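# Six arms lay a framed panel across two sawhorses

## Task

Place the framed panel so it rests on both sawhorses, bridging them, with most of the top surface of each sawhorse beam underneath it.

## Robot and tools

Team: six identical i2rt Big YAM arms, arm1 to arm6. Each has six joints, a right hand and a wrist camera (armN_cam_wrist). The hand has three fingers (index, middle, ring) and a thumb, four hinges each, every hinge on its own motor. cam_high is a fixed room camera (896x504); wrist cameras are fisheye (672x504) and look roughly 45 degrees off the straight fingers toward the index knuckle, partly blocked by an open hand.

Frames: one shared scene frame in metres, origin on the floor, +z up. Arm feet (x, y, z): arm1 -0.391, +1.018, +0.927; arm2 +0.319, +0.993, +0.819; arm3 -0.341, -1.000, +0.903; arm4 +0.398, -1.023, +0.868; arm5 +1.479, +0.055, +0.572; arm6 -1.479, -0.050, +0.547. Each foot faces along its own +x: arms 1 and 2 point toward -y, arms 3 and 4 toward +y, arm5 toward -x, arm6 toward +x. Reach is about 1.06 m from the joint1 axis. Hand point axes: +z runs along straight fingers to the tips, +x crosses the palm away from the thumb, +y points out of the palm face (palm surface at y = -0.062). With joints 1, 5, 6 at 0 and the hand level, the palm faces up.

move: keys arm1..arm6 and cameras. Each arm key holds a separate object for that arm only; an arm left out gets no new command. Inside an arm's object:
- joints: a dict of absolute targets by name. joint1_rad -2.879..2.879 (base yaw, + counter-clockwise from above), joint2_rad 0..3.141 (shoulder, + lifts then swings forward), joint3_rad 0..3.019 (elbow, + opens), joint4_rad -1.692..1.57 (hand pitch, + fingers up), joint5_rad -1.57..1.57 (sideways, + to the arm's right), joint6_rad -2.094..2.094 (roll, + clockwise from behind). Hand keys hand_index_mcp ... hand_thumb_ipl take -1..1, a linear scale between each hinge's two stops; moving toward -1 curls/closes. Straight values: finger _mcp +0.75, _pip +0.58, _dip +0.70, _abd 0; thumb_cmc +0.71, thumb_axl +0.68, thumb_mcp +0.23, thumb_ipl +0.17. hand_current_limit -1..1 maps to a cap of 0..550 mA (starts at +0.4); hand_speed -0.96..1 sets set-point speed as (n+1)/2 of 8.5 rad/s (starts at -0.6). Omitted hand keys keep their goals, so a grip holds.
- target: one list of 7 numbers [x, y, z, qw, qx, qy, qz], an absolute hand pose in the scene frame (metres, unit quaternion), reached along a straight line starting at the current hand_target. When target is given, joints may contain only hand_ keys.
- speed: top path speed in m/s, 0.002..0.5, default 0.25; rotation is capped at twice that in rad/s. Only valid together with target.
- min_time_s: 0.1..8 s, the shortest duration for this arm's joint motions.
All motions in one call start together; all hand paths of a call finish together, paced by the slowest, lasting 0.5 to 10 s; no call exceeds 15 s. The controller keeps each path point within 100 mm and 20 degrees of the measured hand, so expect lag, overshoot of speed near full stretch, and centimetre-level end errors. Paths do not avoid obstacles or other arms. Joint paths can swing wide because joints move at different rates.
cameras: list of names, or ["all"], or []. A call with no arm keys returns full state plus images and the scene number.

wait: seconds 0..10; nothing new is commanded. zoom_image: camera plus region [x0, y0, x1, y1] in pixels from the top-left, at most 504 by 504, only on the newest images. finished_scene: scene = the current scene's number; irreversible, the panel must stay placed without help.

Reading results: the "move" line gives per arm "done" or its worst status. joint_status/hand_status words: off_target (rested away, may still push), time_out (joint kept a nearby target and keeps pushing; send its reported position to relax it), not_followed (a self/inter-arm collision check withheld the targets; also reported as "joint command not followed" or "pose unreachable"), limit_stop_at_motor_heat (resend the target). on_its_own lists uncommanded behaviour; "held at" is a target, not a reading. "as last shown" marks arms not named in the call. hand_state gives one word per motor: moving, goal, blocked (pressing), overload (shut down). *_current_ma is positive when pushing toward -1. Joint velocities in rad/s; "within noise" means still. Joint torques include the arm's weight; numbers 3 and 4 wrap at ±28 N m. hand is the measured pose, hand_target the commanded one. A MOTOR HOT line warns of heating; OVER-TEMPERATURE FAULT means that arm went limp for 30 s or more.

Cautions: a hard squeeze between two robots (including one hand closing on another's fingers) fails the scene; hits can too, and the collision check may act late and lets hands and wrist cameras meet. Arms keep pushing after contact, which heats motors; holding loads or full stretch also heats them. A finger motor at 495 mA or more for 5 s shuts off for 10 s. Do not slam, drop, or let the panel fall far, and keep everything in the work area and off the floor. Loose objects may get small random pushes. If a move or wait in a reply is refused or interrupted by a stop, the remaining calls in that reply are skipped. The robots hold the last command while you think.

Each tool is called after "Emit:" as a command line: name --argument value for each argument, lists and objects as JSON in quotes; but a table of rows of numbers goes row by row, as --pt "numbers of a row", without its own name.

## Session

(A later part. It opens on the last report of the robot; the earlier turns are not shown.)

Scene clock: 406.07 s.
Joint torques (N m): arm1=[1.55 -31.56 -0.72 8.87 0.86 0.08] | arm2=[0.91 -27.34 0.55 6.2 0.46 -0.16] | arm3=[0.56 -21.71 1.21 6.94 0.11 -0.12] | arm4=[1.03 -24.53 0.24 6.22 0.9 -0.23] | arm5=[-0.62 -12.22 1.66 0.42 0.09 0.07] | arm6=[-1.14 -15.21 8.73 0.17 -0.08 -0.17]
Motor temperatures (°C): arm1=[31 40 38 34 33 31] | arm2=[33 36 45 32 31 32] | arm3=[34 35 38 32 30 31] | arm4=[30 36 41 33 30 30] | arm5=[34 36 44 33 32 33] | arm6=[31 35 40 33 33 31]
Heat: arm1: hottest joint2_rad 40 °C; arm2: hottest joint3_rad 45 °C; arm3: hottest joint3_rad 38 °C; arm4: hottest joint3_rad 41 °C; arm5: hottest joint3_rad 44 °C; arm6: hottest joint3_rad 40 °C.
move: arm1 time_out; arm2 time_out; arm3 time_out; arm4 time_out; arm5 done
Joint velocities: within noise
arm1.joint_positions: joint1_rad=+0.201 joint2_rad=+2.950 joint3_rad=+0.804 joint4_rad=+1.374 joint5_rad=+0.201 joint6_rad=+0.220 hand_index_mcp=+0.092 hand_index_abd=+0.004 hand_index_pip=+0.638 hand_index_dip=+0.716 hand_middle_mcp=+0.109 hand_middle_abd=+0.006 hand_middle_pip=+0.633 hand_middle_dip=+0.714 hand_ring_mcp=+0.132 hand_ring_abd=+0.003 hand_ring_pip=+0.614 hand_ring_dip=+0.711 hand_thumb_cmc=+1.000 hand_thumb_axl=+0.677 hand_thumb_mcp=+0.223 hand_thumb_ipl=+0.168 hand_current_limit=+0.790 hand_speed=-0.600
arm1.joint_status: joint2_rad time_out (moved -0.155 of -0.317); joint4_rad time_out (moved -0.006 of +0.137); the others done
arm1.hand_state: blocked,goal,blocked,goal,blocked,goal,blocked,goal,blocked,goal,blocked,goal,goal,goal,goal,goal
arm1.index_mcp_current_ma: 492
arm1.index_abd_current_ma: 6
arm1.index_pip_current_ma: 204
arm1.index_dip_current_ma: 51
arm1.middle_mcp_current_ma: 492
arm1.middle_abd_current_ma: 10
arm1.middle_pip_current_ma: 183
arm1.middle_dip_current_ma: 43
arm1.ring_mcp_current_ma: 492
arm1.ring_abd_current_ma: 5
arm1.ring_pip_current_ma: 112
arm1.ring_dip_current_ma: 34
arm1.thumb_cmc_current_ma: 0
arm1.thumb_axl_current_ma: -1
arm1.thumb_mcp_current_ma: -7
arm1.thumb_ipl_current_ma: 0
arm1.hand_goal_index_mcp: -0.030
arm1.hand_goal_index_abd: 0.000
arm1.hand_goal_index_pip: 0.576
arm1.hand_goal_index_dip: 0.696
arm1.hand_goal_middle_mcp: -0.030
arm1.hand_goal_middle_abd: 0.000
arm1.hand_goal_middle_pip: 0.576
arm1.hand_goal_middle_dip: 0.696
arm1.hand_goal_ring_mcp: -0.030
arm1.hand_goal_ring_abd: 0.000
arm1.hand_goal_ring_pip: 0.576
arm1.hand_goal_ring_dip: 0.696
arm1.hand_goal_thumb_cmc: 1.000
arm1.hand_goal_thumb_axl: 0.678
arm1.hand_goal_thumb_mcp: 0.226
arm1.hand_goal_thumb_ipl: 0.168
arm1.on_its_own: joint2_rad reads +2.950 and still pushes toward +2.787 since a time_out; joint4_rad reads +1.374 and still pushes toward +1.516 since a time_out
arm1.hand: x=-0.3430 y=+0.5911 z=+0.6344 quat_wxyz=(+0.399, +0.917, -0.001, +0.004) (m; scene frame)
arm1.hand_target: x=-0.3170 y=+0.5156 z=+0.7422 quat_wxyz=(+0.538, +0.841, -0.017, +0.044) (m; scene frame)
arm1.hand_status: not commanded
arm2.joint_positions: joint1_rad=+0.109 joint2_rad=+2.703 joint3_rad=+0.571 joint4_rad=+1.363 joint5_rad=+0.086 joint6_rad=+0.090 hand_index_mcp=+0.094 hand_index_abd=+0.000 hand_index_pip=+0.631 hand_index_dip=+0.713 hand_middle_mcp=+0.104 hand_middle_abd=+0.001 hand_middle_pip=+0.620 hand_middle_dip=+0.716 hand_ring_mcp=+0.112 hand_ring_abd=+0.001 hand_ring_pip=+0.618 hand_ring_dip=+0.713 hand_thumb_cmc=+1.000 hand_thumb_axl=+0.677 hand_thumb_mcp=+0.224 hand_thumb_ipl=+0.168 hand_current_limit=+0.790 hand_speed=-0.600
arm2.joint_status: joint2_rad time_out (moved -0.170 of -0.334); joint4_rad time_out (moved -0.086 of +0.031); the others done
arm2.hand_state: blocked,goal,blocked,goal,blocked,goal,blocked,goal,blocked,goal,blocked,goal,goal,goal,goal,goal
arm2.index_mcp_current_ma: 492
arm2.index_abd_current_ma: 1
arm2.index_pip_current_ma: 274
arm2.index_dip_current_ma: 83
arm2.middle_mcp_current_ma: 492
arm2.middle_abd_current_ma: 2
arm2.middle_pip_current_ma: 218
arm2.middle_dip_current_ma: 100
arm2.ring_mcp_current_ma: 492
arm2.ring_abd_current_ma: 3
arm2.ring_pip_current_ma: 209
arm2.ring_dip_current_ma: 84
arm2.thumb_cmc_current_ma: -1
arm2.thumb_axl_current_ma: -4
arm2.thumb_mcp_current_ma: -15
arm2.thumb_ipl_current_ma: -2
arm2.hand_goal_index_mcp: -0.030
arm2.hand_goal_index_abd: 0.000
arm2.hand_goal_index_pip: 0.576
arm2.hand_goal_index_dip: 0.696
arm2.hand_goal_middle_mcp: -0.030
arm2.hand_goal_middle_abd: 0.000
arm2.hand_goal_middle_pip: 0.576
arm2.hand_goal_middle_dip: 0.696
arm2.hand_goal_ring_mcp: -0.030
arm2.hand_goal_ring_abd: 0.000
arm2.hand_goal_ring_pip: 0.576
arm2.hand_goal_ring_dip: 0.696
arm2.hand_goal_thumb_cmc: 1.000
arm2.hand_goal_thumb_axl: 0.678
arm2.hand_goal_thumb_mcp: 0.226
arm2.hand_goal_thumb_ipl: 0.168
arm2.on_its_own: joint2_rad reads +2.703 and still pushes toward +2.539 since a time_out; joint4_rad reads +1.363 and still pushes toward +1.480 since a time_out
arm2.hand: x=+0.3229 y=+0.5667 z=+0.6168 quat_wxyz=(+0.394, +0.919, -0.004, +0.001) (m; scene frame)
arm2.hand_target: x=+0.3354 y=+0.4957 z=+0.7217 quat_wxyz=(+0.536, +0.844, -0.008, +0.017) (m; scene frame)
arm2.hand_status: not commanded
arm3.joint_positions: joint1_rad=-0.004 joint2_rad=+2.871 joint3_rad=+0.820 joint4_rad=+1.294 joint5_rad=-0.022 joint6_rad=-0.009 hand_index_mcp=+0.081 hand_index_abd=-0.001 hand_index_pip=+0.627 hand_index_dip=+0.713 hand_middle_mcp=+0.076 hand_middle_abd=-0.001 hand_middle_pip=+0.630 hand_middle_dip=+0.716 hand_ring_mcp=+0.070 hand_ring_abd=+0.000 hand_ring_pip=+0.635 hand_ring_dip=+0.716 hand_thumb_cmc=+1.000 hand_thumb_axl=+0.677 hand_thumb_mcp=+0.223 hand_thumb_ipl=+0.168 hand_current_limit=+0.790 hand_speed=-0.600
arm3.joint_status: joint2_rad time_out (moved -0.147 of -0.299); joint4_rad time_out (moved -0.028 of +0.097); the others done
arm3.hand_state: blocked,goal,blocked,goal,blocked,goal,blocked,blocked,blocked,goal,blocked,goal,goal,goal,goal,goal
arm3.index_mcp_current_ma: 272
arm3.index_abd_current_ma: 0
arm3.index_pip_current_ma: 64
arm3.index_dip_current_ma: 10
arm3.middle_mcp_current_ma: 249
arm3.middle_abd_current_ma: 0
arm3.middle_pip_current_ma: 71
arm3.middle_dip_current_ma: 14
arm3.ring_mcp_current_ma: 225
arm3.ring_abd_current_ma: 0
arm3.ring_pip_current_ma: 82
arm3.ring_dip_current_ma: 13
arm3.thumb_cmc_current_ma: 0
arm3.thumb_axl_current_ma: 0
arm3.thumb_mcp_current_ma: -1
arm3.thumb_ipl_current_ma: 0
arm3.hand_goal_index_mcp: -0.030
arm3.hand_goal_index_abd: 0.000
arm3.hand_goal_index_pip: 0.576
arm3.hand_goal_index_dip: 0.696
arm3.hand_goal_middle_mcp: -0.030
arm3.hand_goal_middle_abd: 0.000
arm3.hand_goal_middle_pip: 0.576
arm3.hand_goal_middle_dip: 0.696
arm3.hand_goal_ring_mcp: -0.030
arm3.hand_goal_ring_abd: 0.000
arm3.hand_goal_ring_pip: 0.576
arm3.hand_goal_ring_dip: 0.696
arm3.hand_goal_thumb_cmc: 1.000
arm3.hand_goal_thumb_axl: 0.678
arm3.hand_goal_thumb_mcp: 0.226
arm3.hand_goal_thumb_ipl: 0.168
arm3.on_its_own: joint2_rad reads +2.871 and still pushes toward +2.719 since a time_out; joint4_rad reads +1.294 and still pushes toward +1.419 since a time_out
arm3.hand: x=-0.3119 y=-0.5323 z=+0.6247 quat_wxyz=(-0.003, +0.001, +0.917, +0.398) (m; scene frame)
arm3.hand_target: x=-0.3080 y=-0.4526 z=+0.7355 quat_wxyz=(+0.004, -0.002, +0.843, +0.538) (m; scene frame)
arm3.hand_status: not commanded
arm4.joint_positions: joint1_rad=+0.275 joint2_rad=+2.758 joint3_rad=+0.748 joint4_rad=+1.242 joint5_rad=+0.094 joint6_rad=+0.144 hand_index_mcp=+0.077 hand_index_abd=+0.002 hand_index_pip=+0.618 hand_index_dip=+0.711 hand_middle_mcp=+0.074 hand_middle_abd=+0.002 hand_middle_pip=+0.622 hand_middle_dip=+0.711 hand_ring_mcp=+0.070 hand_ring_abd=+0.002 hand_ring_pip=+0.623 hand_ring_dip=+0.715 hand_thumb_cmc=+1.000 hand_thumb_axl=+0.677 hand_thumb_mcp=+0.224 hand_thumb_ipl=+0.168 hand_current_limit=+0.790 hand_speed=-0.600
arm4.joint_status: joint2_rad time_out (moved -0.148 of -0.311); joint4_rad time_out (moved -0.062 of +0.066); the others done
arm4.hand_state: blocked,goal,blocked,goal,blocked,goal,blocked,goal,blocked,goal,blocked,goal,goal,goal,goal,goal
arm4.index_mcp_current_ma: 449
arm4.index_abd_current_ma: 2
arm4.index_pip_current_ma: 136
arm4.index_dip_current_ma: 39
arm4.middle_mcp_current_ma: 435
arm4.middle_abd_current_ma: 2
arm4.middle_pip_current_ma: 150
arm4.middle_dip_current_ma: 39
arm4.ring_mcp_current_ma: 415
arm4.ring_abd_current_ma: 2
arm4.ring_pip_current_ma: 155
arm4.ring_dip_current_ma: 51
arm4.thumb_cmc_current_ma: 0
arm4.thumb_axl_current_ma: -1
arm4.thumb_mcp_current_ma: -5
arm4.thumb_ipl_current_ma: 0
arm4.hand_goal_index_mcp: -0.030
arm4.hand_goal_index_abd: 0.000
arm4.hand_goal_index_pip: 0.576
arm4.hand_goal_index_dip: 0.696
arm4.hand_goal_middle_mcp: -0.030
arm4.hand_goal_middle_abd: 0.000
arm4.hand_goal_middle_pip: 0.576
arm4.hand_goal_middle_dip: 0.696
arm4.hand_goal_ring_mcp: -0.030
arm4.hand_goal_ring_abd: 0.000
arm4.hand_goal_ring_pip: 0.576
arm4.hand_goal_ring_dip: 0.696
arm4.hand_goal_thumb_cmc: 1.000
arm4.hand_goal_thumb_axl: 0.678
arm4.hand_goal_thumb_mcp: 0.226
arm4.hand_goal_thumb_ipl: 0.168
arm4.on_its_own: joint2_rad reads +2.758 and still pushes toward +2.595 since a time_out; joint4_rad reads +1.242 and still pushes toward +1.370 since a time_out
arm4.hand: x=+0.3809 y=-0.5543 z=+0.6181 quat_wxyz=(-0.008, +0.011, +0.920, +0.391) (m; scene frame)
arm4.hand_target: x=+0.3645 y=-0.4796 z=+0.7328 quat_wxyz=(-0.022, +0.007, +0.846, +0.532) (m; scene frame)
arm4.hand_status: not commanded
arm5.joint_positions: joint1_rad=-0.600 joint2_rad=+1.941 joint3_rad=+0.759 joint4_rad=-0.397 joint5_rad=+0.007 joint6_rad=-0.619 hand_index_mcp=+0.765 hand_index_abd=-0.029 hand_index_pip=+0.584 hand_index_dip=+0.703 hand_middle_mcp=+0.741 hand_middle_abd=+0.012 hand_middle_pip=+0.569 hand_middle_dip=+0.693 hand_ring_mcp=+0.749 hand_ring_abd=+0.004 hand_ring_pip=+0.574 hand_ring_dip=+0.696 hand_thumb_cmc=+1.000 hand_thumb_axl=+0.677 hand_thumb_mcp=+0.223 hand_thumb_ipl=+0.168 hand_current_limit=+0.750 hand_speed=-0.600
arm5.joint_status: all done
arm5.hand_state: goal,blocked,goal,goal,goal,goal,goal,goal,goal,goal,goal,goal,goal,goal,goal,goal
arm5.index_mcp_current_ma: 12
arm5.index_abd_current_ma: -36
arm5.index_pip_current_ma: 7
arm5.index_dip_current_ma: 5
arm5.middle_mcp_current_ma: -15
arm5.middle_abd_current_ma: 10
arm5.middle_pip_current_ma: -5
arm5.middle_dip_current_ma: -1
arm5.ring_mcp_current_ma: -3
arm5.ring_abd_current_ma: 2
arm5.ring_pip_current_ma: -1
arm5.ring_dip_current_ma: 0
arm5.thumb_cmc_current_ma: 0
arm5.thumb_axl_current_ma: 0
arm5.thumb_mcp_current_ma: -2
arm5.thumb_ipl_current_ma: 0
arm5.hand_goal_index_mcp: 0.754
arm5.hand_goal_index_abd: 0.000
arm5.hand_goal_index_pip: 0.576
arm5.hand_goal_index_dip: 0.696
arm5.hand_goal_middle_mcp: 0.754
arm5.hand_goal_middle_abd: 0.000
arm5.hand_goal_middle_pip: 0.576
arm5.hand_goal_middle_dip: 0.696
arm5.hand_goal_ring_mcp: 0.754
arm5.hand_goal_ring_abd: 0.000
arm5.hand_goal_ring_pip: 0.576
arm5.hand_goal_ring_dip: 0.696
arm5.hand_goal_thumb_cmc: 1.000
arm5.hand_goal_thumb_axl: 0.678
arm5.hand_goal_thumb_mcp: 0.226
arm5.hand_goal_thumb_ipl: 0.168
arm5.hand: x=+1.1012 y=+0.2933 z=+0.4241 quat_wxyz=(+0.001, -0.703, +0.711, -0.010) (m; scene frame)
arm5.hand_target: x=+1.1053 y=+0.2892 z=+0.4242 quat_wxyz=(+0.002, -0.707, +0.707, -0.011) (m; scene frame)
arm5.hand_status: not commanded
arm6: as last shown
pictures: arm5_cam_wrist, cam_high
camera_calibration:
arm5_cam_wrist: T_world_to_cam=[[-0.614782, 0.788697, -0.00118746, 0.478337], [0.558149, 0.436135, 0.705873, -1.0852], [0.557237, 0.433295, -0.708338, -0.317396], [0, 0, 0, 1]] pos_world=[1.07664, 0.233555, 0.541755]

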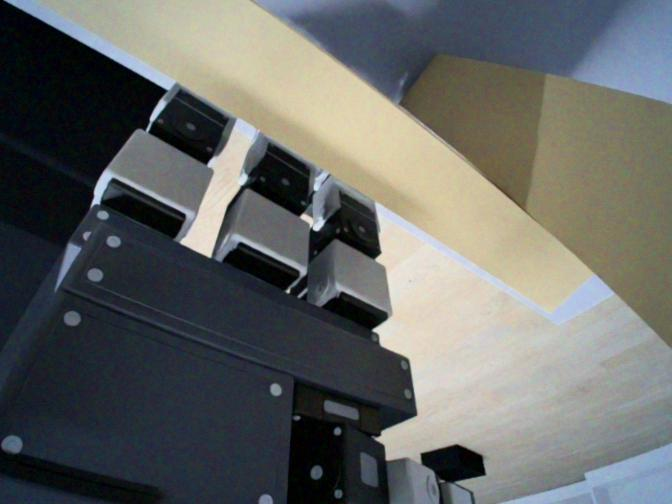

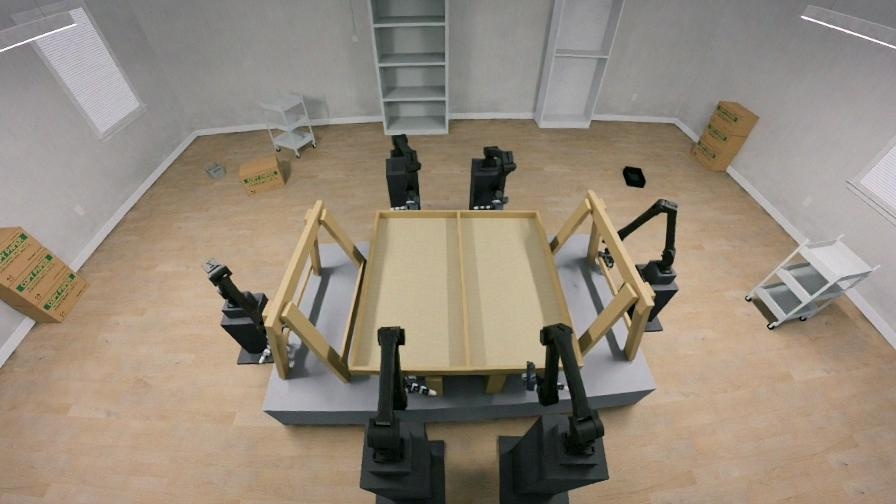

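Emit:
move --arm1 '{"joints": {"joint2_rad": 2.557, "joint3_rad": 0.616, "joint4_rad": 1.507}, "min_time_s": 3.5}' --arm2 '{"joints": {"joint2_rad": 2.18, "joint3_rad": 0.38, "joint4_rad": 1.357}, "min_time_s": 3.5}' --arm3 '{"joints": {"joint2_rad": 2.433, "joint3_rad": 0.63, "joint4_rad": 1.364}, "min_time_s": 3.5}' --arm4 '{"joints": {"joint2_rad": 2.28, "joint3_rad": 0.56, "joint4_rad": 1.295}, "min_time_s": 3.5}' --arm5 '{"joints": {"joint1_rad": -0.491, "joint2_rad": 1.956, "joint3_rad": 0.759, "joint4_rad": -0.376, "joint6_rad": -0.517}, "min_time_s": 2}' --arm6 '{"joints": {"joint1_rad": -0.591, "joint2_rad": 1.932, "joint3_rad": 0.865, "joint4_rad": -0.485, "joint6_rad": -0.545}, "min_time_s": 2}' --cameras '["cam_high"]'

Scene clock: 455.27 s.
Joint torques (N m): arm1=[1.55 -29.63 0.24 8.51 0.88 0.05] | arm2=[1.26 -24.35 0.38 5.91 0.57 -0.15] | arm3=[0.5 -20.66 1.05 7.24 0.1 -0.15] | arm4=[0.97 -22.24 1.68 6.11 0.65 -0.16] | arm5=[0.62 -10.46 2.56 0.87 -0.47 0.32] | arm6=[1.38 -15.97 4.05 0.62 -0.31 0.08]
Motor temperatures (°C): arm1=[31 46 38 35 33 31] | arm2=[33 39 45 33 31 32] | arm3=[33 40 38 34 30 32] | arm4=[30 41 40 35 31 30] | arm5=[34 36 38 33 32 33] | arm6=[31 35 39 33 33 31]
Heat: arm1: hottest joint2_rad 46 °C; arm2: hottest joint3_rad 45 °C; arm3: hottest joint2_rad 40 °C; arm4: hottest joint2_rad 41 °C; arm5: hottest joint3_rad 38 °C; arm6: hottest joint3_rad 39 °C.
move: arm1 time_out; arm2 time_out; arm3 time_out; arm4 time_out; arm5 done; arm6 done
Joint velocities: within noise
arm1.joint_positions: joint1_rad=+0.201 joint2_rad=+2.702 joint3_rad=+0.581 joint4_rad=+1.374 joint5_rad=+0.201 joint6_rad=+0.223 hand_index_mcp=+0.101 hand_index_abd=+0.008 hand_index_pip=+0.638 hand_index_dip=+0.716 hand_middle_mcp=+0.115 hand_middle_abd=+0.009 hand_middle_pip=+0.633 hand_middle_dip=+0.714 hand_ring_mcp=+0.132 hand_ring_abd=+0.007 hand_ring_pip=+0.623 hand_ring_dip=+0.711 hand_thumb_cmc=+1.000 hand_thumb_axl=+0.677 hand_thumb_mcp=+0.223 hand_thumb_ipl=+0.168 hand_current_limit=+0.790 hand_speed=-0.600
arm1.joint_status: joint2_rad time_out (moved -0.247 of -0.393); joint4_rad time_out (moved +0.000 of +0.133); the others done
arm1.hand_state: blocked,goal,blocked,goal,blocked,goal,blocked,goal,blocked,goal,blocked,goal,goal,goal,goal,goal
arm1.index_mcp_current_ma: 492
arm1.index_abd_current_ma: 13
arm1.index_pip_current_ma: 207
arm1.index_dip_current_ma: 51
arm1.middle_mcp_current_ma: 492
arm1.middle_abd_current_ma: 17
arm1.middle_pip_current_ma: 183
arm1.middle_dip_current_ma: 43
arm1.ring_mcp_current_ma: 492
arm1.ring_abd_current_ma: 11
arm1.ring_pip_current_ma: 144
arm1.ring_dip_current_ma: 34
arm1.thumb_cmc_current_ma: 0
arm1.thumb_axl_current_ma: -1
arm1.thumb_mcp_current_ma: -7
arm1.thumb_ipl_current_ma: 0
arm1.hand_goal_index_mcp: -0.030
arm1.hand_goal_index_abd: 0.000
arm1.hand_goal_index_pip: 0.576
arm1.hand_goal_index_dip: 0.696
arm1.hand_goal_middle_mcp: -0.030
arm1.hand_goal_middle_abd: 0.000
arm1.hand_goal_middle_pip: 0.576
arm1.hand_goal_middle_dip: 0.696
arm1.hand_goal_ring_mcp: -0.030
arm1.hand_goal_ring_abd: 0.000
arm1.hand_goal_ring_pip: 0.576
arm1.hand_goal_ring_dip: 0.696
arm1.hand_goal_thumb_cmc: 1.000
arm1.hand_goal_thumb_axl: 0.678
arm1.hand_goal_thumb_mcp: 0.226
arm1.hand_goal_thumb_ipl: 0.168
arm1.on_its_own: joint2_rad reads +2.702 and still pushes toward +2.557 since a time_out; joint4_rad reads +1.374 and still pushes toward +1.507 since a time_out
arm1.hand: x=-0.3427 y=+0.5937 z=+0.7290 quat_wxyz=(+0.410, +0.912, -0.004, +0.008) (m; scene frame)
arm1.hand_target: x=-0.3215 y=+0.5335 z=+0.8266 quat_wxyz=(+0.542, +0.839, -0.018, +0.045) (m; scene frame)
arm1.hand_status: not commanded
arm2.joint_positions: joint1_rad=+0.109 joint2_rad=+2.325 joint3_rad=+0.356 joint4_rad=+1.243 joint5_rad=+0.084 joint6_rad=+0.090 hand_index_mcp=+0.151 hand_index_abd=+0.000 hand_index_pip=+0.615 hand_index_dip=+0.711 hand_middle_mcp=+0.154 hand_middle_abd=+0.000 hand_middle_pip=+0.611 hand_middle_dip=+0.711 hand_ring_mcp=+0.158 hand_ring_abd=+0.000 hand_ring_pip=+0.609 hand_ring_dip=+0.712 hand_thumb_cmc=+1.000 hand_thumb_axl=+0.677 hand_thumb_mcp=+0.224 hand_thumb_ipl=+0.168 hand_current_limit=+0.790 hand_speed=-0.600
arm2.joint_status: joint2_rad time_out (moved -0.379 of -0.523); joint4_rad time_out (moved -0.119 of -0.006); the others done
arm2.hand_state: blocked,goal,blocked,goal,blocked,goal,blocked,goal,blocked,goal,blocked,goal,goal,goal,goal,goal
arm2.index_mcp_current_ma: 492
arm2.index_abd_current_ma: 0
arm2.index_pip_current_ma: 195
arm2.index_dip_current_ma: 74
arm2.middle_mcp_current_ma: 492
arm2.middle_abd_current_ma: 1
arm2.middle_pip_current_ma: 176
arm2.middle_dip_current_ma: 77
arm2.ring_mcp_current_ma: 492
arm2.ring_abd_current_ma: 1
arm2.ring_pip_current_ma: 163
arm2.ring_dip_current_ma: 78
arm2.thumb_cmc_current_ma: -1
arm2.thumb_axl_current_ma: -4
arm2.thumb_mcp_current_ma: -15
arm2.thumb_ipl_current_ma: -2
arm2.hand_goal_index_mcp: -0.030
arm2.hand_goal_index_abd: 0.000
arm2.hand_goal_index_pip: 0.576
arm2.hand_goal_index_dip: 0.696
arm2.hand_goal_middle_mcp: -0.030
arm2.hand_goal_middle_abd: 0.000
arm2.hand_goal_middle_pip: 0.576
arm2.hand_goal_middle_dip: 0.696
arm2.hand_goal_ring_mcp: -0.030
arm2.hand_goal_ring_abd: 0.000
arm2.hand_goal_ring_pip: 0.576
arm2.hand_goal_ring_dip: 0.696
arm2.hand_goal_thumb_cmc: 1.000
arm2.hand_goal_thumb_axl: 0.678
arm2.hand_goal_thumb_mcp: 0.226
arm2.hand_goal_thumb_ipl: 0.168
arm2.on_its_own: joint2_rad reads +2.325 and still pushes toward +2.180 since a time_out; joint4_rad reads +1.243 and still pushes toward +1.357 since a time_out
arm2.hand: x=+0.3230 y=+0.5702 z=+0.7287 quat_wxyz=(+0.414, +0.910, -0.005, +0.004) (m; scene frame)
arm2.hand_target: x=+0.3313 y=+0.5279 z=+0.8215 quat_wxyz=(+0.537, +0.843, -0.008, +0.017) (m; scene frame)
arm2.hand_status: not commanded
arm3.joint_positions: joint1_rad=-0.004 joint2_rad=+2.577 joint3_rad=+0.600 joint4_rad=+1.236 joint5_rad=-0.021 joint6_rad=-0.009 hand_index_mcp=+0.089 hand_index_abd=-0.001 hand_index_pip=+0.631 hand_index_dip=+0.716 hand_middle_mcp=+0.091 hand_middle_abd=-0.001 hand_middle_pip=+0.631 hand_middle_dip=+0.716 hand_ring_mcp=+0.090 hand_ring_abd=+0.000 hand_ring_pip=+0.635 hand_ring_dip=+0.716 hand_thumb_cmc=+1.000 hand_thumb_axl=+0.677 hand_thumb_mcp=+0.223 hand_thumb_ipl=+0.168 hand_current_limit=+0.790 hand_speed=-0.600
arm3.joint_status: joint2_rad time_out (moved -0.294 of -0.438); joint4_rad time_out (moved -0.058 of +0.070); the others done
arm3.hand_state: blocked,goal,blocked,blocked,blocked,goal,blocked,blocked,blocked,goal,blocked,goal,goal,goal,goal,goal
arm3.index_mcp_current_ma: 307
arm3.index_abd_current_ma: 0
arm3.index_pip_current_ma: 72
arm3.index_dip_current_ma: 13
arm3.middle_mcp_current_ma: 312
arm3.middle_abd_current_ma: 0
arm3.middle_pip_current_ma: 74
arm3.middle_dip_current_ma: 14
arm3.ring_mcp_current_ma: 310
arm3.ring_abd_current_ma: 0
arm3.ring_pip_current_ma: 82
arm3.ring_dip_current_ma: 13
arm3.thumb_cmc_current_ma: 0
arm3.thumb_axl_current_ma: 0
arm3.thumb_mcp_current_ma: -1
arm3.thumb_ipl_current_ma: 0
arm3.hand_goal_index_mcp: -0.030
arm3.hand_goal_index_abd: 0.000
arm3.hand_goal_index_pip: 0.576
arm3.hand_goal_index_dip: 0.696
arm3.hand_goal_middle_mcp: -0.030
arm3.hand_goal_middle_abd: 0.000
arm3.hand_goal_middle_pip: 0.576
arm3.hand_goal_middle_dip: 0.696
arm3.hand_goal_ring_mcp: -0.030
arm3.hand_goal_ring_abd: 0.000
arm3.hand_goal_ring_pip: 0.576
arm3.hand_goal_ring_dip: 0.696
arm3.hand_goal_thumb_cmc: 1.000
arm3.hand_goal_thumb_axl: 0.678
arm3.hand_goal_thumb_mcp: 0.226
arm3.hand_goal_thumb_ipl: 0.168
arm3.on_its_own: joint2_rad reads +2.577 and still pushes toward +2.433 since a time_out; joint4_rad reads +1.236 and still pushes toward +1.364 since a time_out
arm3.hand: x=-0.3119 y=-0.5325 z=+0.7259 quat_wxyz=(-0.003, +0.001, +0.914, +0.405) (m; scene frame)
arm3.hand_target: x=-0.3086 y=-0.4741 z=+0.8316 quat_wxyz=(+0.004, -0.002, +0.843, +0.538) (m; scene frame)
arm3.hand_status: not commanded
arm4.joint_positions: joint1_rad=+0.275 joint2_rad=+2.421 joint3_rad=+0.523 joint4_rad=+1.171 joint5_rad=+0.099 joint6_rad=+0.137 hand_index_mcp=+0.086 hand_index_abd=+0.005 hand_index_pip=+0.636 hand_index_dip=+0.715 hand_middle_mcp=+0.092 hand_middle_abd=+0.005 hand_middle_pip=+0.632 hand_middle_dip=+0.712 hand_ring_mcp=+0.096 hand_ring_abd=+0.005 hand_ring_pip=+0.626 hand_ring_dip=+0.715 hand_thumb_cmc=+1.000 hand_thumb_axl=+0.677 hand_thumb_mcp=+0.224 hand_thumb_ipl=+0.168 hand_current_limit=+0.790 hand_speed=-0.600
arm4.joint_status: joint2_rad time_out (moved -0.337 of -0.478); joint4_rad time_out (moved -0.070 of +0.053); the others done
arm4.hand_state: blocked,goal,blocked,goal,blocked,goal,blocked,goal,blocked,goal,blocked,goal,goal,goal,goal,goal
arm4.index_mcp_current_ma: 492
arm4.index_abd_current_ma: 8
arm4.index_pip_current_ma: 205
arm4.index_dip_current_ma: 52
arm4.middle_mcp_current_ma: 492
arm4.middle_abd_current_ma: 8
arm4.middle_pip_current_ma: 190
arm4.middle_dip_current_ma: 41
arm4.ring_mcp_current_ma: 492
arm4.ring_abd_current_ma: 8
arm4.ring_pip_current_ma: 166
arm4.ring_dip_current_ma: 51
arm4.thumb_cmc_current_ma: 0
arm4.thumb_axl_current_ma: -1
arm4.thumb_mcp_current_ma: -5
arm4.thumb_ipl_current_ma: 0
arm4.hand_goal_index_mcp: -0.030
arm4.hand_goal_index_abd: 0.000
arm4.hand_goal_index_pip: 0.576
arm4.hand_goal_index_dip: 0.696
arm4.hand_goal_middle_mcp: -0.030
arm4.hand_goal_middle_abd: 0.000
arm4.hand_goal_middle_pip: 0.576
arm4.hand_goal_middle_dip: 0.696
arm4.hand_goal_ring_mcp: -0.030
arm4.hand_goal_ring_abd: 0.000
arm4.hand_goal_ring_pip: 0.576
arm4.hand_goal_ring_dip: 0.696
arm4.hand_goal_thumb_cmc: 1.000
arm4.hand_goal_thumb_axl: 0.678
arm4.hand_goal_thumb_mcp: 0.226
arm4.hand_goal_thumb_ipl: 0.168
arm4.on_its_own: joint2_rad reads +2.421 and still pushes toward +2.280 since a time_out; joint4_rad reads +1.171 and still pushes toward +1.295 since a time_out
arm4.hand: x=+0.3801 y=-0.5573 z=+0.7322 quat_wxyz=(-0.007, +0.010, +0.912, +0.409) (m; scene frame)
arm4.hand_target: x=+0.3667 y=-0.5032 z=+0.8355 quat_wxyz=(-0.024, +0.008, +0.841, +0.541) (m; scene frame)
arm4.hand_status: not commanded
arm5.joint_positions: joint1_rad=-0.507 joint2_rad=+1.941 joint3_rad=+0.759 joint4_rad=-0.389 joint5_rad=+0.022 joint6_rad=-0.534 hand_index_mcp=+0.755 hand_index_abd=-0.003 hand_index_pip=+0.578 hand_index_dip=+0.699 hand_middle_mcp=+0.752 hand_middle_abd=+0.003 hand_middle_pip=+0.574 hand_middle_dip=+0.694 hand_ring_mcp=+0.780 hand_ring_abd=+0.051 hand_ring_pip=+0.594 hand_ring_dip=+0.706 hand_thumb_cmc=+1.000 hand_thumb_axl=+0.677 hand_thumb_mcp=+0.223 hand_thumb_ipl=+0.168 hand_current_limit=+0.750 hand_speed=-0.600
arm5.joint_status: all done
arm5.hand_state: goal,goal,goal,goal,goal,goal,goal,goal,blocked,blocked,goal,goal,goal,goal,goal,goal
arm5.index_mcp_current_ma: 0
arm5.index_abd_current_ma: -1
arm5.index_pip_current_ma: 1
arm5.index_dip_current_ma: 1
arm5.middle_mcp_current_ma: -1
arm5.middle_abd_current_ma: 1
arm5.middle_pip_current_ma: -1
arm5.middle_dip_current_ma: -1
arm5.ring_mcp_current_ma: 42
arm5.ring_abd_current_ma: 83
arm5.ring_pip_current_ma: 22
arm5.ring_dip_current_ma: 9
arm5.thumb_cmc_current_ma: 0
arm5.thumb_axl_current_ma: 0
arm5.thumb_mcp_current_ma: -2
arm5.thumb_ipl_current_ma: 0
arm5.hand_goal_index_mcp: 0.754
arm5.hand_goal_index_abd: 0.000
arm5.hand_goal_index_pip: 0.576
arm5.hand_goal_index_dip: 0.696
arm5.hand_goal_middle_mcp: 0.754
arm5.hand_goal_middle_abd: 0.000
arm5.hand_goal_middle_pip: 0.576
arm5.hand_goal_middle_dip: 0.696
arm5.hand_goal_ring_mcp: 0.754
arm5.hand_goal_ring_abd: 0.000
arm5.hand_goal_ring_pip: 0.576
arm5.hand_goal_ring_dip: 0.696
arm5.hand_goal_thumb_cmc: 1.000
arm5.hand_goal_thumb_axl: 0.678
arm5.hand_goal_thumb_mcp: 0.226
arm5.hand_goal_thumb_ipl: 0.168
arm5.hand: x=+1.0820 y=+0.2679 z=+0.4248 quat_wxyz=(+0.008, -0.705, +0.709, -0.003) (m; scene frame)
arm5.hand_target: x=+1.0786 y=+0.2601 z=+0.4199 quat_wxyz=(+0.001, -0.705, +0.709, -0.006) (m; scene frame)
arm5.hand_status: not commanded
arm6.joint_positions: joint1_rad=-0.615 joint2_rad=+1.935 joint3_rad=+0.872 joint4_rad=-0.495 joint5_rad=+0.003 joint6_rad=-0.553 hand_index_mcp=+0.762 hand_index_abd=-0.004 hand_index_pip=+0.578 hand_index_dip=+0.697 hand_middle_mcp=+0.755 hand_middle_abd=+0.009 hand_middle_pip=+0.578 hand_middle_dip=+0.696 hand_ring_mcp=+0.755 hand_ring_abd=+0.033 hand_ring_pip=+0.578 hand_ring_dip=+0.696 hand_thumb_cmc=+1.000 hand_thumb_axl=+0.677 hand_thumb_mcp=+0.223 hand_thumb_ipl=+0.168 hand_current_limit=+0.750 hand_speed=-0.600
arm6.joint_status: all done
arm6.hand_state: goal,goal,goal,goal,goal,goal,goal,goal,goal,blocked,goal,goal,goal,goal,goal,goal
arm6.index_mcp_current_ma: 4
arm6.index_abd_current_ma: -1
arm6.index_pip_current_ma: 0
arm6.index_dip_current_ma: 0
arm6.middle_mcp_current_ma: 0
arm6.middle_abd_current_ma: 3
arm6.middle_pip_current_ma: 0
arm6.middle_dip_current_ma: 0
arm6.ring_mcp_current_ma: 0
arm6.ring_abd_current_ma: 28
arm6.ring_pip_current_ma: 0
arm6.ring_dip_current_ma: 0
arm6.thumb_cmc_current_ma: 0
arm6.thumb_axl_current_ma: 0
arm6.thumb_mcp_current_ma: -1
arm6.thumb_ipl_current_ma: 0
arm6.hand_goal_index_mcp: 0.754
arm6.hand_goal_index_abd: 0.000
arm6.hand_goal_index_pip: 0.576
arm6.hand_goal_index_dip: 0.696
arm6.hand_goal_middle_mcp: 0.754
arm6.hand_goal_middle_abd: 0.000
arm6.hand_goal_middle_pip: 0.576
arm6.hand_goal_middle_dip: 0.696
arm6.hand_goal_ring_mcp: 0.754
arm6.hand_goal_ring_abd: 0.000
arm6.hand_goal_ring_pip: 0.576
arm6.hand_goal_ring_dip: 0.696
arm6.hand_goal_thumb_cmc: 1.000
arm6.hand_goal_thumb_axl: 0.678
arm6.hand_goal_thumb_mcp: 0.226
arm6.hand_goal_thumb_ipl: 0.168
arm6.hand: x=-1.0512 y=-0.2959 z=+0.4235 quat_wxyz=(+0.005, +0.713, +0.702, -0.004) (m; scene frame)
arm6.hand_target: x=-1.0453 y=-0.2842 z=+0.4242 quat_wxyz=(+0.006, +0.707, +0.707, +0.002) (m; scene frame)
arm6.hand_status: not commanded
pictures: cam_high

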